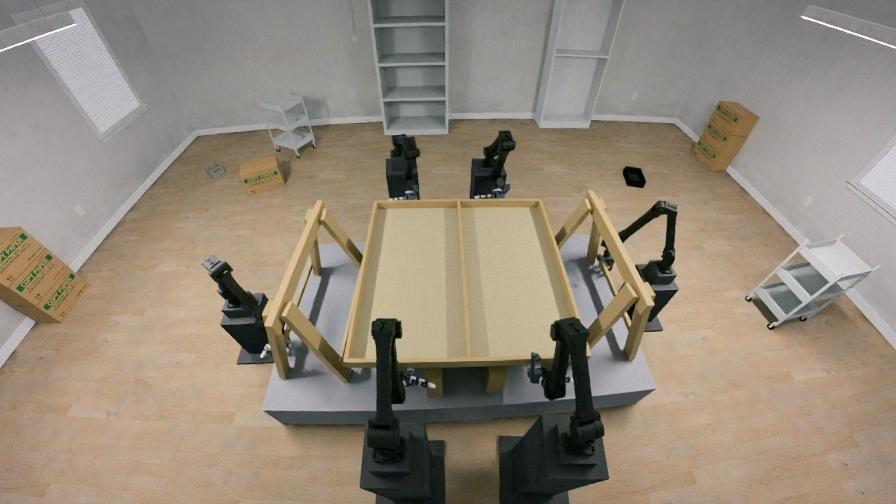

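Emit:
move --arm1 '{"joints": {"joint2_rad": 2.275, "joint3_rad": 0.461, "joint4_rad": 1.391}, "min_time_s": 3.8}' --arm2 '{"joints": {"joint2_rad": 1.741, "joint3_rad": 0.295, "joint4_rad": 1.009}, "min_time_s": 3.8}' --arm3 '{"joints": {"joint2_rad": 2.125, "joint3_rad": 0.498, "joint4_rad": 1.195}, "min_time_s": 3.8}' --arm4 '{"joints": {"joint2_rad": 1.962, "joint3_rad": 0.459, "joint4_rad": 1.082}, "min_time_s": 3.8}' --cameras '[]'

Scene clock: 492.23 s.
Joint torques (N m): arm1=[1.61 -28.51 1.94 7.61 0.84 0.05] | arm2=[0.97 -21.13 4.55 5.81 0.54 -0.15] | arm3=[0.15 -19.66 2.71 7.09 0.08 -0.15] | arm4=[1.03 -20.66 4.19 5.97 0.55 -0.16] | arm5=[0.67 -10.46 2.56 0.87 -0.47 0.32] | arm6=[1.44 -16.03 4.05 0.64 -0.32 0.08]
Motor temperatures (°C): arm1=[31 47 37 35 34 31] | arm2=[33 41 44 33 31 32] | arm3=[33 40 38 34 30 32] | arm4=[30 42 40 35 30 30] | arm5=[34 36 37 33 32 33] | arm6=[31 36 38 33 33 31]
Heat: arm1: hottest joint2_rad 47 °C; arm2: hottest joint3_rad 44 °C; arm3: hottest joint2_rad 40 °C; arm4: hottest joint2_rad 42 °C; arm5: hottest joint3_rad 37 °C; arm6: hottest joint3_rad 38 °C.
move: arm1 time_out; arm2 time_out; arm3 time_out; arm4 time_out
Joint velocities: within noise
arm1.joint_positions: joint1_rad=+0.201 joint2_rad=+2.419 joint3_rad=+0.414 joint4_rad=+1.279 joint5_rad=+0.201 joint6_rad=+0.223 hand_index_mcp=+0.101 hand_index_abd=+0.012 hand_index_pip=+0.639 hand_index_dip=+0.720 hand_middle_mcp=+0.119 hand_middle_abd=+0.014 hand_middle_pip=+0.633 hand_middle_dip=+0.714 hand_ring_mcp=+0.132 hand_ring_abd=+0.011 hand_ring_pip=+0.633 hand_ring_dip=+0.712 hand_thumb_cmc=+1.000 hand_thumb_axl=+0.677 hand_thumb_mcp=+0.223 hand_thumb_ipl=+0.168 hand_current_limit=+0.790 hand_speed=-0.600
arm1.joint_status: joint2_rad time_out (moved -0.283 of -0.427); joint4_rad time_out (moved -0.094 of +0.017); the others done
arm1.hand_state: blocked,goal,blocked,blocked,blocked,goal,blocked,goal,blocked,goal,blocked,goal,goal,goal,goal,goal
arm1.index_mcp_current_ma: 492
arm1.index_abd_current_ma: 22
arm1.index_pip_current_ma: 209
arm1.index_dip_current_ma: 64
arm1.middle_mcp_current_ma: 492
arm1.middle_abd_current_ma: 27
arm1.middle_pip_current_ma: 183
arm1.middle_dip_current_ma: 46
arm1.ring_mcp_current_ma: 492
arm1.ring_abd_current_ma: 21
arm1.ring_pip_current_ma: 186
arm1.ring_dip_current_ma: 39
arm1.thumb_cmc_current_ma: 0
arm1.thumb_axl_current_ma: -1
arm1.thumb_mcp_current_ma: -7
arm1.thumb_ipl_current_ma: 0
arm1.hand_goal_index_mcp: -0.030
arm1.hand_goal_index_abd: 0.000
arm1.hand_goal_index_pip: 0.576
arm1.hand_goal_index_dip: 0.696
arm1.hand_goal_middle_mcp: -0.030
arm1.hand_goal_middle_abd: 0.000
arm1.hand_goal_middle_pip: 0.576
arm1.hand_goal_middle_dip: 0.696
arm1.hand_goal_ring_mcp: -0.030
arm1.hand_goal_ring_abd: 0.000
arm1.hand_goal_ring_pip: 0.576
arm1.hand_goal_ring_dip: 0.696
arm1.hand_goal_thumb_cmc: 1.000
arm1.hand_goal_thumb_axl: 0.678
arm1.hand_goal_thumb_mcp: 0.226
arm1.hand_goal_thumb_ipl: 0.168
arm1.on_its_own: joint2_rad reads +2.419 and still pushes toward +2.275 since a time_out; joint4_rad reads +1.279 and still pushes toward +1.391 since a time_out
arm1.hand: x=-0.3422 y=+0.5954 z=+0.8129 quat_wxyz=(+0.420, +0.908, -0.005, +0.011) (m; scene frame)
arm1.hand_target: x=-0.3235 y=+0.5432 z=+0.9068 quat_wxyz=(+0.547, +0.836, -0.018, +0.046) (m; scene frame)
arm1.hand_status: not commanded
arm2.joint_positions: joint1_rad=+0.109 joint2_rad=+1.873 joint3_rad=+0.256 joint4_rad=+0.905 joint5_rad=+0.085 joint6_rad=+0.086 hand_index_mcp=+0.168 hand_index_abd=+0.000 hand_index_pip=+0.609 hand_index_dip=+0.708 hand_middle_mcp=+0.173 hand_middle_abd=+0.000 hand_middle_pip=+0.605 hand_middle_dip=+0.709 hand_ring_mcp=+0.177 hand_ring_abd=+0.000 hand_ring_pip=+0.602 hand_ring_dip=+0.710 hand_thumb_cmc=+1.000 hand_thumb_axl=+0.677 hand_thumb_mcp=+0.224 hand_thumb_ipl=+0.168 hand_current_limit=+0.790 hand_speed=-0.600
arm2.joint_status: joint4_rad time_out (moved -0.339 of -0.234); the others done
arm2.hand_state: blocked,goal,blocked,goal,blocked,goal,blocked,goal,blocked,goal,blocked,goal,goal,goal,goal,goal
arm2.index_mcp_current_ma: 492
arm2.index_abd_current_ma: 0
arm2.index_pip_current_ma: 165
arm2.index_dip_current_ma: 60
arm2.middle_mcp_current_ma: 492
arm2.middle_abd_current_ma: 1
arm2.middle_pip_current_ma: 145
arm2.middle_dip_current_ma: 64
arm2.ring_mcp_current_ma: 492
arm2.ring_abd_current_ma: 1
arm2.ring_pip_current_ma: 127
arm2.ring_dip_current_ma: 68
arm2.thumb_cmc_current_ma: -1
arm2.thumb_axl_current_ma: -4
arm2.thumb_mcp_current_ma: -15
arm2.thumb_ipl_current_ma: -2
arm2.hand_goal_index_mcp: -0.030
arm2.hand_goal_index_abd: 0.000
arm2.hand_goal_index_pip: 0.576
arm2.hand_goal_index_dip: 0.696
arm2.hand_goal_middle_mcp: -0.030
arm2.hand_goal_middle_abd: 0.000
arm2.hand_goal_middle_pip: 0.576
arm2.hand_goal_middle_dip: 0.696
arm2.hand_goal_ring_mcp: -0.030
arm2.hand_goal_ring_abd: 0.000
arm2.hand_goal_ring_pip: 0.576
arm2.hand_goal_ring_dip: 0.696
arm2.hand_goal_thumb_cmc: 1.000
arm2.hand_goal_thumb_axl: 0.678
arm2.hand_goal_thumb_mcp: 0.226
arm2.hand_goal_thumb_ipl: 0.168
arm2.on_its_own: joint4_rad reads +0.905 and still pushes toward +1.009 since a time_out
arm2.hand: x=+0.3232 y=+0.5701 z=+0.8141 quat_wxyz=(+0.420, +0.908, -0.003, +0.004) (m; scene frame)
arm2.hand_target: x=+0.3305 y=+0.5349 z=+0.9063 quat_wxyz=(+0.540, +0.841, -0.008, +0.018) (m; scene frame)
arm2.hand_status: not commanded
arm3.joint_positions: joint1_rad=-0.004 joint2_rad=+2.264 joint3_rad=+0.460 joint4_rad=+1.068 joint5_rad=-0.021 joint6_rad=-0.009 hand_index_mcp=+0.092 hand_index_abd=-0.001 hand_index_pip=+0.631 hand_index_dip=+0.716 hand_middle_mcp=+0.093 hand_middle_abd=-0.001 hand_middle_pip=+0.631 hand_middle_dip=+0.716 hand_ring_mcp=+0.091 hand_ring_abd=-0.001 hand_ring_pip=+0.635 hand_ring_dip=+0.716 hand_thumb_cmc=+1.000 hand_thumb_axl=+0.677 hand_thumb_mcp=+0.223 hand_thumb_ipl=+0.168 hand_current_limit=+0.790 hand_speed=-0.600
arm3.joint_status: joint4_rad time_out (moved -0.168 of -0.041); the others done
arm3.hand_state: blocked,goal,blocked,blocked,blocked,goal,blocked,blocked,blocked,goal,blocked,goal,goal,goal,goal,goal
arm3.index_mcp_current_ma: 320
arm3.index_abd_current_ma: 0
arm3.index_pip_current_ma: 72
arm3.index_dip_current_ma: 13
arm3.middle_mcp_current_ma: 322
arm3.middle_abd_current_ma: 0
arm3.middle_pip_current_ma: 74
arm3.middle_dip_current_ma: 14
arm3.ring_mcp_current_ma: 316
arm3.ring_abd_current_ma: 0
arm3.ring_pip_current_ma: 82
arm3.ring_dip_current_ma: 13
arm3.thumb_cmc_current_ma: 0
arm3.thumb_axl_current_ma: 0
arm3.thumb_mcp_current_ma: -1
arm3.thumb_ipl_current_ma: 0
arm3.hand_goal_index_mcp: -0.030
arm3.hand_goal_index_abd: 0.000
arm3.hand_goal_index_pip: 0.576
arm3.hand_goal_index_dip: 0.696
arm3.hand_goal_middle_mcp: -0.030
arm3.hand_goal_middle_abd: 0.000
arm3.hand_goal_middle_pip: 0.576
arm3.hand_goal_middle_dip: 0.696
arm3.hand_goal_ring_mcp: -0.030
arm3.hand_goal_ring_abd: 0.000
arm3.hand_goal_ring_pip: 0.576
arm3.hand_goal_ring_dip: 0.696
arm3.hand_goal_thumb_cmc: 1.000
arm3.hand_goal_thumb_axl: 0.678
arm3.hand_goal_thumb_mcp: 0.226
arm3.hand_goal_thumb_ipl: 0.168
arm3.on_its_own: joint4_rad reads +1.068 and still pushes toward +1.195 since a time_out
arm3.hand: x=-0.3119 y=-0.5314 z=+0.8092 quat_wxyz=(-0.003, +0.001, +0.913, +0.408) (m; scene frame)
arm3.hand_target: x=-0.3089 y=-0.4826 z=+0.9151 quat_wxyz=(+0.004, -0.002, +0.841, +0.541) (m; scene frame)
arm3.hand_status: not commanded
arm4.joint_positions: joint1_rad=+0.275 joint2_rad=+2.095 joint3_rad=+0.413 joint4_rad=+0.963 joint5_rad=+0.102 joint6_rad=+0.138 hand_index_mcp=+0.090 hand_index_abd=+0.008 hand_index_pip=+0.636 hand_index_dip=+0.715 hand_middle_mcp=+0.094 hand_middle_abd=+0.008 hand_middle_pip=+0.633 hand_middle_dip=+0.712 hand_ring_mcp=+0.096 hand_ring_abd=+0.008 hand_ring_pip=+0.627 hand_ring_dip=+0.715 hand_thumb_cmc=+1.000 hand_thumb_axl=+0.677 hand_thumb_mcp=+0.224 hand_thumb_ipl=+0.168 hand_current_limit=+0.790 hand_speed=-0.600
arm4.joint_status: joint4_rad time_out (moved -0.209 of -0.089); the others done
arm4.hand_state: blocked,goal,blocked,goal,blocked,goal,blocked,goal,blocked,goal,blocked,goal,goal,goal,goal,goal
arm4.index_mcp_current_ma: 492
arm4.index_abd_current_ma: 16
arm4.index_pip_current_ma: 205
arm4.index_dip_current_ma: 52
arm4.middle_mcp_current_ma: 492
arm4.middle_abd_current_ma: 16
arm4.middle_pip_current_ma: 195
arm4.middle_dip_current_ma: 41
arm4.ring_mcp_current_ma: 492
arm4.ring_abd_current_ma: 16
arm4.ring_pip_current_ma: 169
arm4.ring_dip_current_ma: 51
arm4.thumb_cmc_current_ma: 0
arm4.thumb_axl_current_ma: -1
arm4.thumb_mcp_current_ma: -5
arm4.thumb_ipl_current_ma: 0
arm4.hand_goal_index_mcp: -0.030
arm4.hand_goal_index_abd: 0.000
arm4.hand_goal_index_pip: 0.576
arm4.hand_goal_index_dip: 0.696
arm4.hand_goal_middle_mcp: -0.030
arm4.hand_goal_middle_abd: 0.000
arm4.hand_goal_middle_pip: 0.576
arm4.hand_goal_middle_dip: 0.696
arm4.hand_goal_ring_mcp: -0.030
arm4.hand_goal_ring_abd: 0.000
arm4.hand_goal_ring_pip: 0.576
arm4.hand_goal_ring_dip: 0.696
arm4.hand_goal_thumb_cmc: 1.000
arm4.hand_goal_thumb_axl: 0.678
arm4.hand_goal_thumb_mcp: 0.226
arm4.hand_goal_thumb_ipl: 0.168
arm4.on_its_own: joint4_rad reads +0.963 and still pushes toward +1.082 since a time_out
arm4.hand: x=+0.3792 y=-0.5568 z=+0.8111 quat_wxyz=(-0.007, +0.010, +0.911, +0.413) (m; scene frame)
arm4.hand_target: x=+0.3668 y=-0.5109 z=+0.9143 quat_wxyz=(-0.024, +0.008, +0.840, +0.542) (m; scene frame)
arm4.hand_status: not commanded
arm5, arm6: as last shown
pictures: none
No camera images: "cameras" was empty.

Emit:
move --arm1 '{"joints": {"joint2_rad": 1.896, "joint3_rad": 0.351, "joint4_rad": 1.107}, "min_time_s": 4}' --arm2 '{"joints": {"joint2_rad": 1.257, "joint3_rad": 0.307, "joint4_rad": 0.497}, "min_time_s": 4}' --arm3 '{"joints": {"joint2_rad": 1.757, "joint3_rad": 0.425, "joint4_rad": 0.907}, "min_time_s": 4}' --arm4 '{"joints": {"joint2_rad": 1.579, "joint3_rad": 0.417, "joint4_rad": 0.739}, "min_time_s": 4}' --arm5 '{"joints": {"joint1_rad": -0.35, "joint2_rad": 2.06, "joint3_rad": 1.22, "joint4_rad": -0.35, "joint6_rad": -0.40}, "min_time_s": 4}' --arm6 '{"joints": {"joint1_rad": -0.46, "joint2_rad": 2.07, "joint3_rad": 1.38, "joint4_rad": -0.43, "joint6_rad": -0.44}, "min_time_s": 4}' --cameras '["cam_high"]'

Scene clock: 522.07 s.
Joint torques (N m): arm1=[1.55 -25.58 4.41 7.45 0.59 0.06] | arm2=[0.73 -16.62 10.44 4.85 0.38 -0.11] | arm3=[0.85 -17.67 5.52 6.83 0.09 -0.14] | arm4=[1.14 -18.43 7.35 5.67 0.38 -0.17] | arm5=[5.07 -12.04 11.29 7.86 -1.62 0.9] | arm6=[6.65 -21.25 15.65 7.69 -1.76 1.16]
Motor temperatures (°C): arm1=[31 45 37 35 34 31] | arm2=[33 42 45 33 31 32] | arm3=[33 40 38 34 30 32] | arm4=[30 43 41 35 30 30] | arm5=[34 36 39 33 33 34] | arm6=[31 36 40 33 35 31]
Heat: arm1: hottest joint2_rad 45 °C; arm2: hottest joint3_rad 45 °C; arm3: hottest joint2_rad 40 °C; arm4: hottest joint2_rad 43 °C; arm5: hottest joint3_rad 39 °C; arm6: hottest joint3_rad 40 °C.
move: arm1 time_out; arm2 time_out; arm3 time_out; arm4 time_out; arm5 time_out; arm6 time_out
Joint velocities: within noise
arm1.joint_positions: joint1_rad=+0.201 joint2_rad=+2.029 joint3_rad=+0.298 joint4_rad=+0.999 joint5_rad=+0.207 joint6_rad=+0.222 hand_index_mcp=+0.101 hand_index_abd=+0.012 hand_index_pip=+0.639 hand_index_dip=+0.720 hand_middle_mcp=+0.119 hand_middle_abd=+0.014 hand_middle_pip=+0.633 hand_middle_dip=+0.714 hand_ring_mcp=+0.133 hand_ring_abd=+0.011 hand_ring_pip=+0.631 hand_ring_dip=+0.712 hand_thumb_cmc=+1.000 hand_thumb_axl=+0.677 hand_thumb_mcp=+0.223 hand_thumb_ipl=+0.168 hand_current_limit=+0.790 hand_speed=-0.600
arm1.joint_status: joint4_rad time_out (moved -0.281 of -0.172); the others done
arm1.hand_state: blocked,goal,blocked,blocked,blocked,goal,blocked,goal,blocked,goal,blocked,goal,goal,goal,goal,goal
arm1.index_mcp_current_ma: 492
arm1.index_abd_current_ma: 23
arm1.index_pip_current_ma: 209
arm1.index_dip_current_ma: 64
arm1.middle_mcp_current_ma: 492
arm1.middle_abd_current_ma: 27
arm1.middle_pip_current_ma: 183
arm1.middle_dip_current_ma: 46
arm1.ring_mcp_current_ma: 492
arm1.ring_abd_current_ma: 21
arm1.ring_pip_current_ma: 176
arm1.ring_dip_current_ma: 38
arm1.thumb_cmc_current_ma: 0
arm1.thumb_axl_current_ma: -1
arm1.thumb_mcp_current_ma: -7
arm1.thumb_ipl_current_ma: 0
arm1.hand_goal_index_mcp: -0.030
arm1.hand_goal_index_abd: 0.000
arm1.hand_goal_index_pip: 0.576
arm1.hand_goal_index_dip: 0.696
arm1.hand_goal_middle_mcp: -0.030
arm1.hand_goal_middle_abd: 0.000
arm1.hand_goal_middle_pip: 0.576
arm1.hand_goal_middle_dip: 0.696
arm1.hand_goal_ring_mcp: -0.030
arm1.hand_goal_ring_abd: 0.000
arm1.hand_goal_ring_pip: 0.576
arm1.hand_goal_ring_dip: 0.696
arm1.hand_goal_thumb_cmc: 1.000
arm1.hand_goal_thumb_axl: 0.678
arm1.hand_goal_thumb_mcp: 0.226
arm1.hand_goal_thumb_ipl: 0.168
arm1.on_its_own: joint4_rad reads +0.999 and still pushes toward +1.107 since a time_out
arm1.hand: x=-0.3426 y=+0.5974 z=+0.8911 quat_wxyz=(+0.417, +0.909, -0.006, +0.007) (m; scene frame)
arm1.hand_target: x=-0.3255 y=+0.5533 z=+0.9847 quat_wxyz=(+0.541, +0.840, -0.018, +0.044) (m; scene frame)
arm1.hand_status: not commanded
arm2.joint_positions: joint1_rad=+0.109 joint2_rad=+1.373 joint3_rad=+0.247 joint4_rad=+0.414 joint5_rad=+0.089 joint6_rad=+0.084 hand_index_mcp=+0.172 hand_index_abd=+0.000 hand_index_pip=+0.602 hand_index_dip=+0.707 hand_middle_mcp=+0.176 hand_middle_abd=+0.000 hand_middle_pip=+0.598 hand_middle_dip=+0.708 hand_ring_mcp=+0.181 hand_ring_abd=+0.000 hand_ring_pip=+0.595 hand_ring_dip=+0.708 hand_thumb_cmc=+1.000 hand_thumb_axl=+0.677 hand_thumb_mcp=+0.224 hand_thumb_ipl=+0.168 hand_current_limit=+0.790 hand_speed=-0.600
arm2.joint_status: joint4_rad time_out (moved -0.491 of -0.408); the others done
arm2.hand_state: blocked,goal,blocked,goal,blocked,goal,blocked,goal,blocked,goal,goal,goal,goal,goal,goal,goal
arm2.index_mcp_current_ma: 492
arm2.index_abd_current_ma: 0
arm2.index_pip_current_ma: 129
arm2.index_dip_current_ma: 57
arm2.middle_mcp_current_ma: 492
arm2.middle_abd_current_ma: 0
arm2.middle_pip_current_ma: 110
arm2.middle_dip_current_ma: 60
arm2.ring_mcp_current_ma: 492
arm2.ring_abd_current_ma: 0
arm2.ring_pip_current_ma: 93
arm2.ring_dip_current_ma: 61
arm2.thumb_cmc_current_ma: -1
arm2.thumb_axl_current_ma: -4
arm2.thumb_mcp_current_ma: -15
arm2.thumb_ipl_current_ma: -2
arm2.hand_goal_index_mcp: -0.030
arm2.hand_goal_index_abd: 0.000
arm2.hand_goal_index_pip: 0.576
arm2.hand_goal_index_dip: 0.696
arm2.hand_goal_middle_mcp: -0.030
arm2.hand_goal_middle_abd: 0.000
arm2.hand_goal_middle_pip: 0.576
arm2.hand_goal_middle_dip: 0.696
arm2.hand_goal_ring_mcp: -0.030
arm2.hand_goal_ring_abd: 0.000
arm2.hand_goal_ring_pip: 0.576
arm2.hand_goal_ring_dip: 0.696
arm2.hand_goal_thumb_cmc: 1.000
arm2.hand_goal_thumb_axl: 0.678
arm2.hand_goal_thumb_mcp: 0.226
arm2.hand_goal_thumb_ipl: 0.168
arm2.on_its_own: joint4_rad reads +0.414 and still pushes toward +0.497 since a time_out
arm2.hand: x=+0.3224 y=+0.5741 z=+0.8944 quat_wxyz=(+0.420, +0.908, -0.003, +0.002) (m; scene frame)
arm2.hand_target: x=+0.3293 y=+0.5447 z=+0.9897 quat_wxyz=(+0.533, +0.846, -0.007, +0.017) (m; scene frame)
arm2.hand_status: not commanded
arm3.joint_positions: joint1_rad=-0.004 joint2_rad=+1.886 joint3_rad=+0.380 joint4_rad=+0.788 joint5_rad=-0.021 joint6_rad=-0.009 hand_index_mcp=+0.102 hand_index_abd=-0.001 hand_index_pip=+0.635 hand_index_dip=+0.720 hand_middle_mcp=+0.100 hand_middle_abd=-0.001 hand_middle_pip=+0.639 hand_middle_dip=+0.717 hand_ring_mcp=+0.097 hand_ring_abd=-0.001 hand_ring_pip=+0.643 hand_ring_dip=+0.717 hand_thumb_cmc=+1.000 hand_thumb_axl=+0.677 hand_thumb_mcp=+0.223 hand_thumb_ipl=+0.168 hand_current_limit=+0.790 hand_speed=-0.600
arm3.joint_status: joint4_rad time_out (moved -0.280 of -0.161); the others done
arm3.hand_state: blocked,goal,blocked,blocked,blocked,goal,blocked,blocked,blocked,goal,blocked,blocked,goal,goal,goal,goal
arm3.index_mcp_current_ma: 363
arm3.index_abd_current_ma: 0
arm3.index_pip_current_ma: 82
arm3.index_dip_current_ma: 18
arm3.middle_mcp_current_ma: 356
arm3.middle_abd_current_ma: 0
arm3.middle_pip_current_ma: 92
arm3.middle_dip_current_ma: 14
arm3.ring_mcp_current_ma: 341
arm3.ring_abd_current_ma: 0
arm3.ring_pip_current_ma: 102
arm3.ring_dip_current_ma: 14
arm3.thumb_cmc_current_ma: 0
arm3.thumb_axl_current_ma: 0
arm3.thumb_mcp_current_ma: -1
arm3.thumb_ipl_current_ma: 0
arm3.hand_goal_index_mcp: -0.030
arm3.hand_goal_index_abd: 0.000
arm3.hand_goal_index_pip: 0.576
arm3.hand_goal_index_dip: 0.696
arm3.hand_goal_middle_mcp: -0.030
arm3.hand_goal_middle_abd: 0.000
arm3.hand_goal_middle_pip: 0.576
arm3.hand_goal_middle_dip: 0.696
arm3.hand_goal_ring_mcp: -0.030
arm3.hand_goal_ring_abd: 0.000
arm3.hand_goal_ring_pip: 0.576
arm3.hand_goal_ring_dip: 0.696
arm3.hand_goal_thumb_cmc: 1.000
arm3.hand_goal_thumb_axl: 0.678
arm3.hand_goal_thumb_mcp: 0.226
arm3.hand_goal_thumb_ipl: 0.168
arm3.on_its_own: joint4_rad reads +0.788 and still pushes toward +0.907 since a time_out
arm3.hand: x=-0.3119 y=-0.5292 z=+0.8953 quat_wxyz=(-0.003, +0.001, +0.909, +0.416) (m; scene frame)
arm3.hand_target: x=-0.3092 y=-0.4914 z=+1.0004 quat_wxyz=(+0.004, -0.002, +0.839, +0.544) (m; scene frame)
arm3.hand_status: not commanded
arm4.joint_positions: joint1_rad=+0.275 joint2_rad=+1.704 joint3_rad=+0.367 joint4_rad=+0.629 joint5_rad=+0.106 joint6_rad=+0.139 hand_index_mcp=+0.106 hand_index_abd=+0.011 hand_index_pip=+0.636 hand_index_dip=+0.715 hand_middle_mcp=+0.107 hand_middle_abd=+0.012 hand_middle_pip=+0.633 hand_middle_dip=+0.713 hand_ring_mcp=+0.107 hand_ring_abd=+0.013 hand_ring_pip=+0.630 hand_ring_dip=+0.715 hand_thumb_cmc=+1.000 hand_thumb_axl=+0.677 hand_thumb_mcp=+0.224 hand_thumb_ipl=+0.168 hand_current_limit=+0.790 hand_speed=-0.600
arm4.joint_status: joint4_rad time_out (moved -0.334 of -0.224); the others done
arm4.hand_state: blocked,goal,blocked,goal,blocked,goal,blocked,goal,blocked,goal,blocked,goal,goal,goal,goal,goal
arm4.index_mcp_current_ma: 492
arm4.index_abd_current_ma: 23
arm4.index_pip_current_ma: 205
arm4.index_dip_current_ma: 52
arm4.middle_mcp_current_ma: 492
arm4.middle_abd_current_ma: 24
arm4.middle_pip_current_ma: 195
arm4.middle_dip_current_ma: 45
arm4.ring_mcp_current_ma: 492
arm4.ring_abd_current_ma: 27
arm4.ring_pip_current_ma: 182
arm4.ring_dip_current_ma: 51
arm4.thumb_cmc_current_ma: 0
arm4.thumb_axl_current_ma: -1
arm4.thumb_mcp_current_ma: -5
arm4.thumb_ipl_current_ma: 0
arm4.hand_goal_index_mcp: -0.030
arm4.hand_goal_index_abd: 0.000
arm4.hand_goal_index_pip: 0.576
arm4.hand_goal_index_dip: 0.696
arm4.hand_goal_middle_mcp: -0.030
arm4.hand_goal_middle_abd: 0.000
arm4.hand_goal_middle_pip: 0.576
arm4.hand_goal_middle_dip: 0.696
arm4.hand_goal_ring_mcp: -0.030
arm4.hand_goal_ring_abd: 0.000
arm4.hand_goal_ring_pip: 0.576
arm4.hand_goal_ring_dip: 0.696
arm4.hand_goal_thumb_cmc: 1.000
arm4.hand_goal_thumb_axl: 0.678
arm4.hand_goal_thumb_mcp: 0.226
arm4.hand_goal_thumb_ipl: 0.168
arm4.on_its_own: joint4_rad reads +0.629 and still pushes toward +0.739 since a time_out
arm4.hand: x=+0.3785 y=-0.5550 z=+0.8946 quat_wxyz=(-0.006, +0.012, +0.908, +0.418) (m; scene frame)
arm4.hand_target: x=+0.3672 y=-0.5209 z=+0.9982 quat_wxyz=(-0.024, +0.008, +0.840, +0.541) (m; scene frame)
arm4.hand_status: not commanded
arm5.joint_positions: joint1_rad=-0.425 joint2_rad=+2.038 joint3_rad=+0.979 joint4_rad=-0.515 joint5_rad=+0.054 joint6_rad=-0.482 hand_index_mcp=+0.814 hand_index_abd=-0.013 hand_index_pip=+0.611 hand_index_dip=+0.718 hand_middle_mcp=+0.843 hand_middle_abd=-0.021 hand_middle_pip=+0.634 hand_middle_dip=+0.728 hand_ring_mcp=+0.875 hand_ring_abd=-0.022 hand_ring_pip=+0.647 hand_ring_dip=+0.739 hand_thumb_cmc=+1.000 hand_thumb_axl=+0.677 hand_thumb_mcp=+0.223 hand_thumb_ipl=+0.168 hand_current_limit=+0.750 hand_speed=-0.600
arm5.joint_status: joint1_rad time_out (moved +0.083 of +0.157); joint3_rad time_out (moved +0.220 of +0.461); joint4_rad time_out (moved -0.126 of +0.039); joint6_rad time_out (moved +0.051 of +0.134); the others done
arm5.hand_state: blocked,goal,blocked,blocked,blocked,blocked,blocked,blocked,blocked,blocked,blocked,blocked,goal,goal,goal,goal
arm5.index_mcp_current_ma: 142
arm5.index_abd_current_ma: -11
arm5.index_pip_current_ma: 57
arm5.index_dip_current_ma: 29
arm5.middle_mcp_current_ma: 256
arm5.middle_abd_current_ma: -22
arm5.middle_pip_current_ma: 124
arm5.middle_dip_current_ma: 51
arm5.ring_mcp_current_ma: 399
arm5.ring_abd_current_ma: -23
arm5.ring_pip_current_ma: 165
arm5.ring_dip_current_ma: 81
arm5.thumb_cmc_current_ma: 0
arm5.thumb_axl_current_ma: 0
arm5.thumb_mcp_current_ma: -2
arm5.thumb_ipl_current_ma: 0
arm5.hand_goal_index_mcp: 0.754
arm5.hand_goal_index_abd: 0.000
arm5.hand_goal_index_pip: 0.576
arm5.hand_goal_index_dip: 0.696
arm5.hand_goal_middle_mcp: 0.754
arm5.hand_goal_middle_abd: 0.000
arm5.hand_goal_middle_pip: 0.576
arm5.hand_goal_middle_dip: 0.696
arm5.hand_goal_ring_mcp: 0.754
arm5.hand_goal_ring_abd: 0.000
arm5.hand_goal_ring_pip: 0.576
arm5.hand_goal_ring_dip: 0.696
arm5.hand_goal_thumb_cmc: 1.000
arm5.hand_goal_thumb_axl: 0.678
arm5.hand_goal_thumb_mcp: 0.226
arm5.hand_goal_thumb_ipl: 0.168
arm5.on_its_own: joint1_rad reads -0.425 and still pushes toward -0.350 since a time_out; joint3_rad reads +0.979 and still pushes toward +1.093 since a time_out (your +1.220 is given up); joint4_rad reads -0.515 and still pushes toward -0.350 since a time_out; joint5_rad reads +0.054 and still pushes toward +0.008 since a time_out; joint6_rad reads -0.482 and still pushes toward -0.400 since a time_out
arm5.hand: x=+1.0043 y=+0.2754 z=+0.4231 quat_wxyz=(+0.023, -0.716, +0.698, +0.001) (m; scene frame)
arm5.hand_target: x=+0.8974 y=+0.2757 z=+0.4670 quat_wxyz=(-0.048, -0.707, +0.696, +0.112) (m; scene frame)
arm5.hand_status: not commanded
arm6.joint_positions: joint1_rad=-0.547 joint2_rad=+2.086 joint3_rad=+1.204 joint4_rad=-0.590 joint5_rad=+0.045 joint6_rad=-0.543 hand_index_mcp=+0.768 hand_index_abd=-0.001 hand_index_pip=+0.578 hand_index_dip=+0.699 hand_middle_mcp=+0.791 hand_middle_abd=-0.008 hand_middle_pip=+0.578 hand_middle_dip=+0.699 hand_ring_mcp=+0.893 hand_ring_abd=-0.027 hand_ring_pip=+0.630 hand_ring_dip=+0.722 hand_thumb_cmc=+1.000 hand_thumb_axl=+0.677 hand_thumb_mcp=+0.223 hand_thumb_ipl=+0.168 hand_current_limit=+0.750 hand_speed=-0.600
arm6.joint_status: joint1_rad time_out (moved +0.068 of +0.155); joint3_rad time_out (moved +0.332 of +0.508); joint4_rad time_out (moved -0.095 of +0.065); joint6_rad time_out (moved +0.011 of +0.113); the others done
arm6.hand_state: goal,goal,goal,goal,blocked,goal,goal,goal,blocked,blocked,blocked,blocked,goal,goal,goal,goal
arm6.index_mcp_current_ma: 9
arm6.index_abd_current_ma: 0
arm6.index_pip_current_ma: 0
arm6.index_dip_current_ma: 1
arm6.middle_mcp_current_ma: 47
arm6.middle_abd_current_ma: -2
arm6.middle_pip_current_ma: 0
arm6.middle_dip_current_ma: 1
arm6.ring_mcp_current_ma: 417
arm6.ring_abd_current_ma: -20
arm6.ring_pip_current_ma: 79
arm6.ring_dip_current_ma: 24
arm6.thumb_cmc_current_ma: 0
arm6.thumb_axl_current_ma: 0
arm6.thumb_mcp_current_ma: -1
arm6.thumb_ipl_current_ma: 0
arm6.hand_goal_index_mcp: 0.754
arm6.hand_goal_index_abd: 0.000
arm6.hand_goal_index_pip: 0.576
arm6.hand_goal_index_dip: 0.696
arm6.hand_goal_middle_mcp: 0.754
arm6.hand_goal_middle_abd: 0.000
arm6.hand_goal_middle_pip: 0.576
arm6.hand_goal_middle_dip: 0.696
arm6.hand_goal_ring_mcp: 0.754
arm6.hand_goal_ring_abd: 0.000
arm6.hand_goal_ring_pip: 0.576
arm6.hand_goal_ring_dip: 0.696
arm6.hand_goal_thumb_cmc: 1.000
arm6.hand_goal_thumb_axl: 0.678
arm6.hand_goal_thumb_mcp: 0.226
arm6.hand_goal_thumb_ipl: 0.168
arm6.on_its_own: joint1_rad reads -0.547 and still pushes toward -0.460 since a time_out; joint3_rad reads +1.204 and still pushes toward +1.316 since a time_out; joint4_rad reads -0.590 and still pushes toward -0.430 since a time_out; joint5_rad reads +0.045 and still pushes toward -0.007 since a time_out; joint6_rad reads -0.543 and still pushes toward -0.440 since a time_out
arm6.hand: x=-0.9292 y=-0.3334 z=+0.4354 quat_wxyz=(+0.051, +0.692, +0.720, -0.013) (m; scene frame)
arm6.hand_target: x=-0.8179 y=-0.3227 z=+0.5146 quat_wxyz=(+0.177, +0.684, +0.704, +0.067) (m; scene frame)
arm6.hand_status: not commanded
pictures: cam_high

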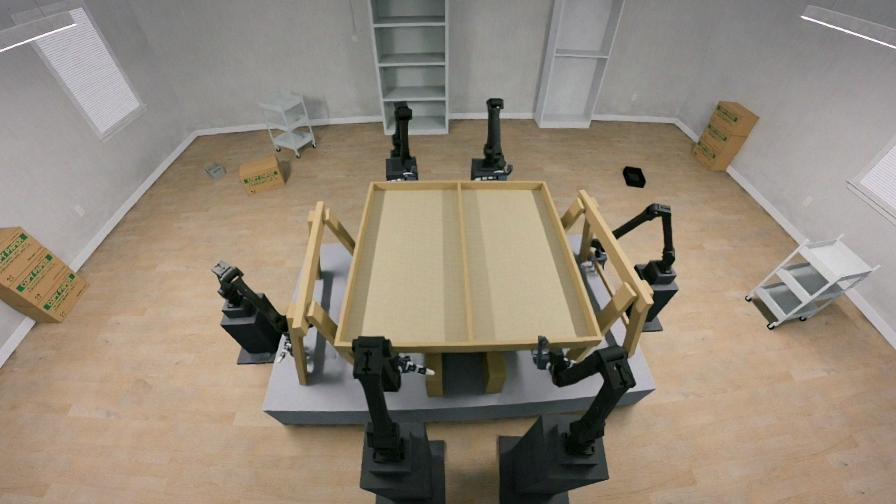

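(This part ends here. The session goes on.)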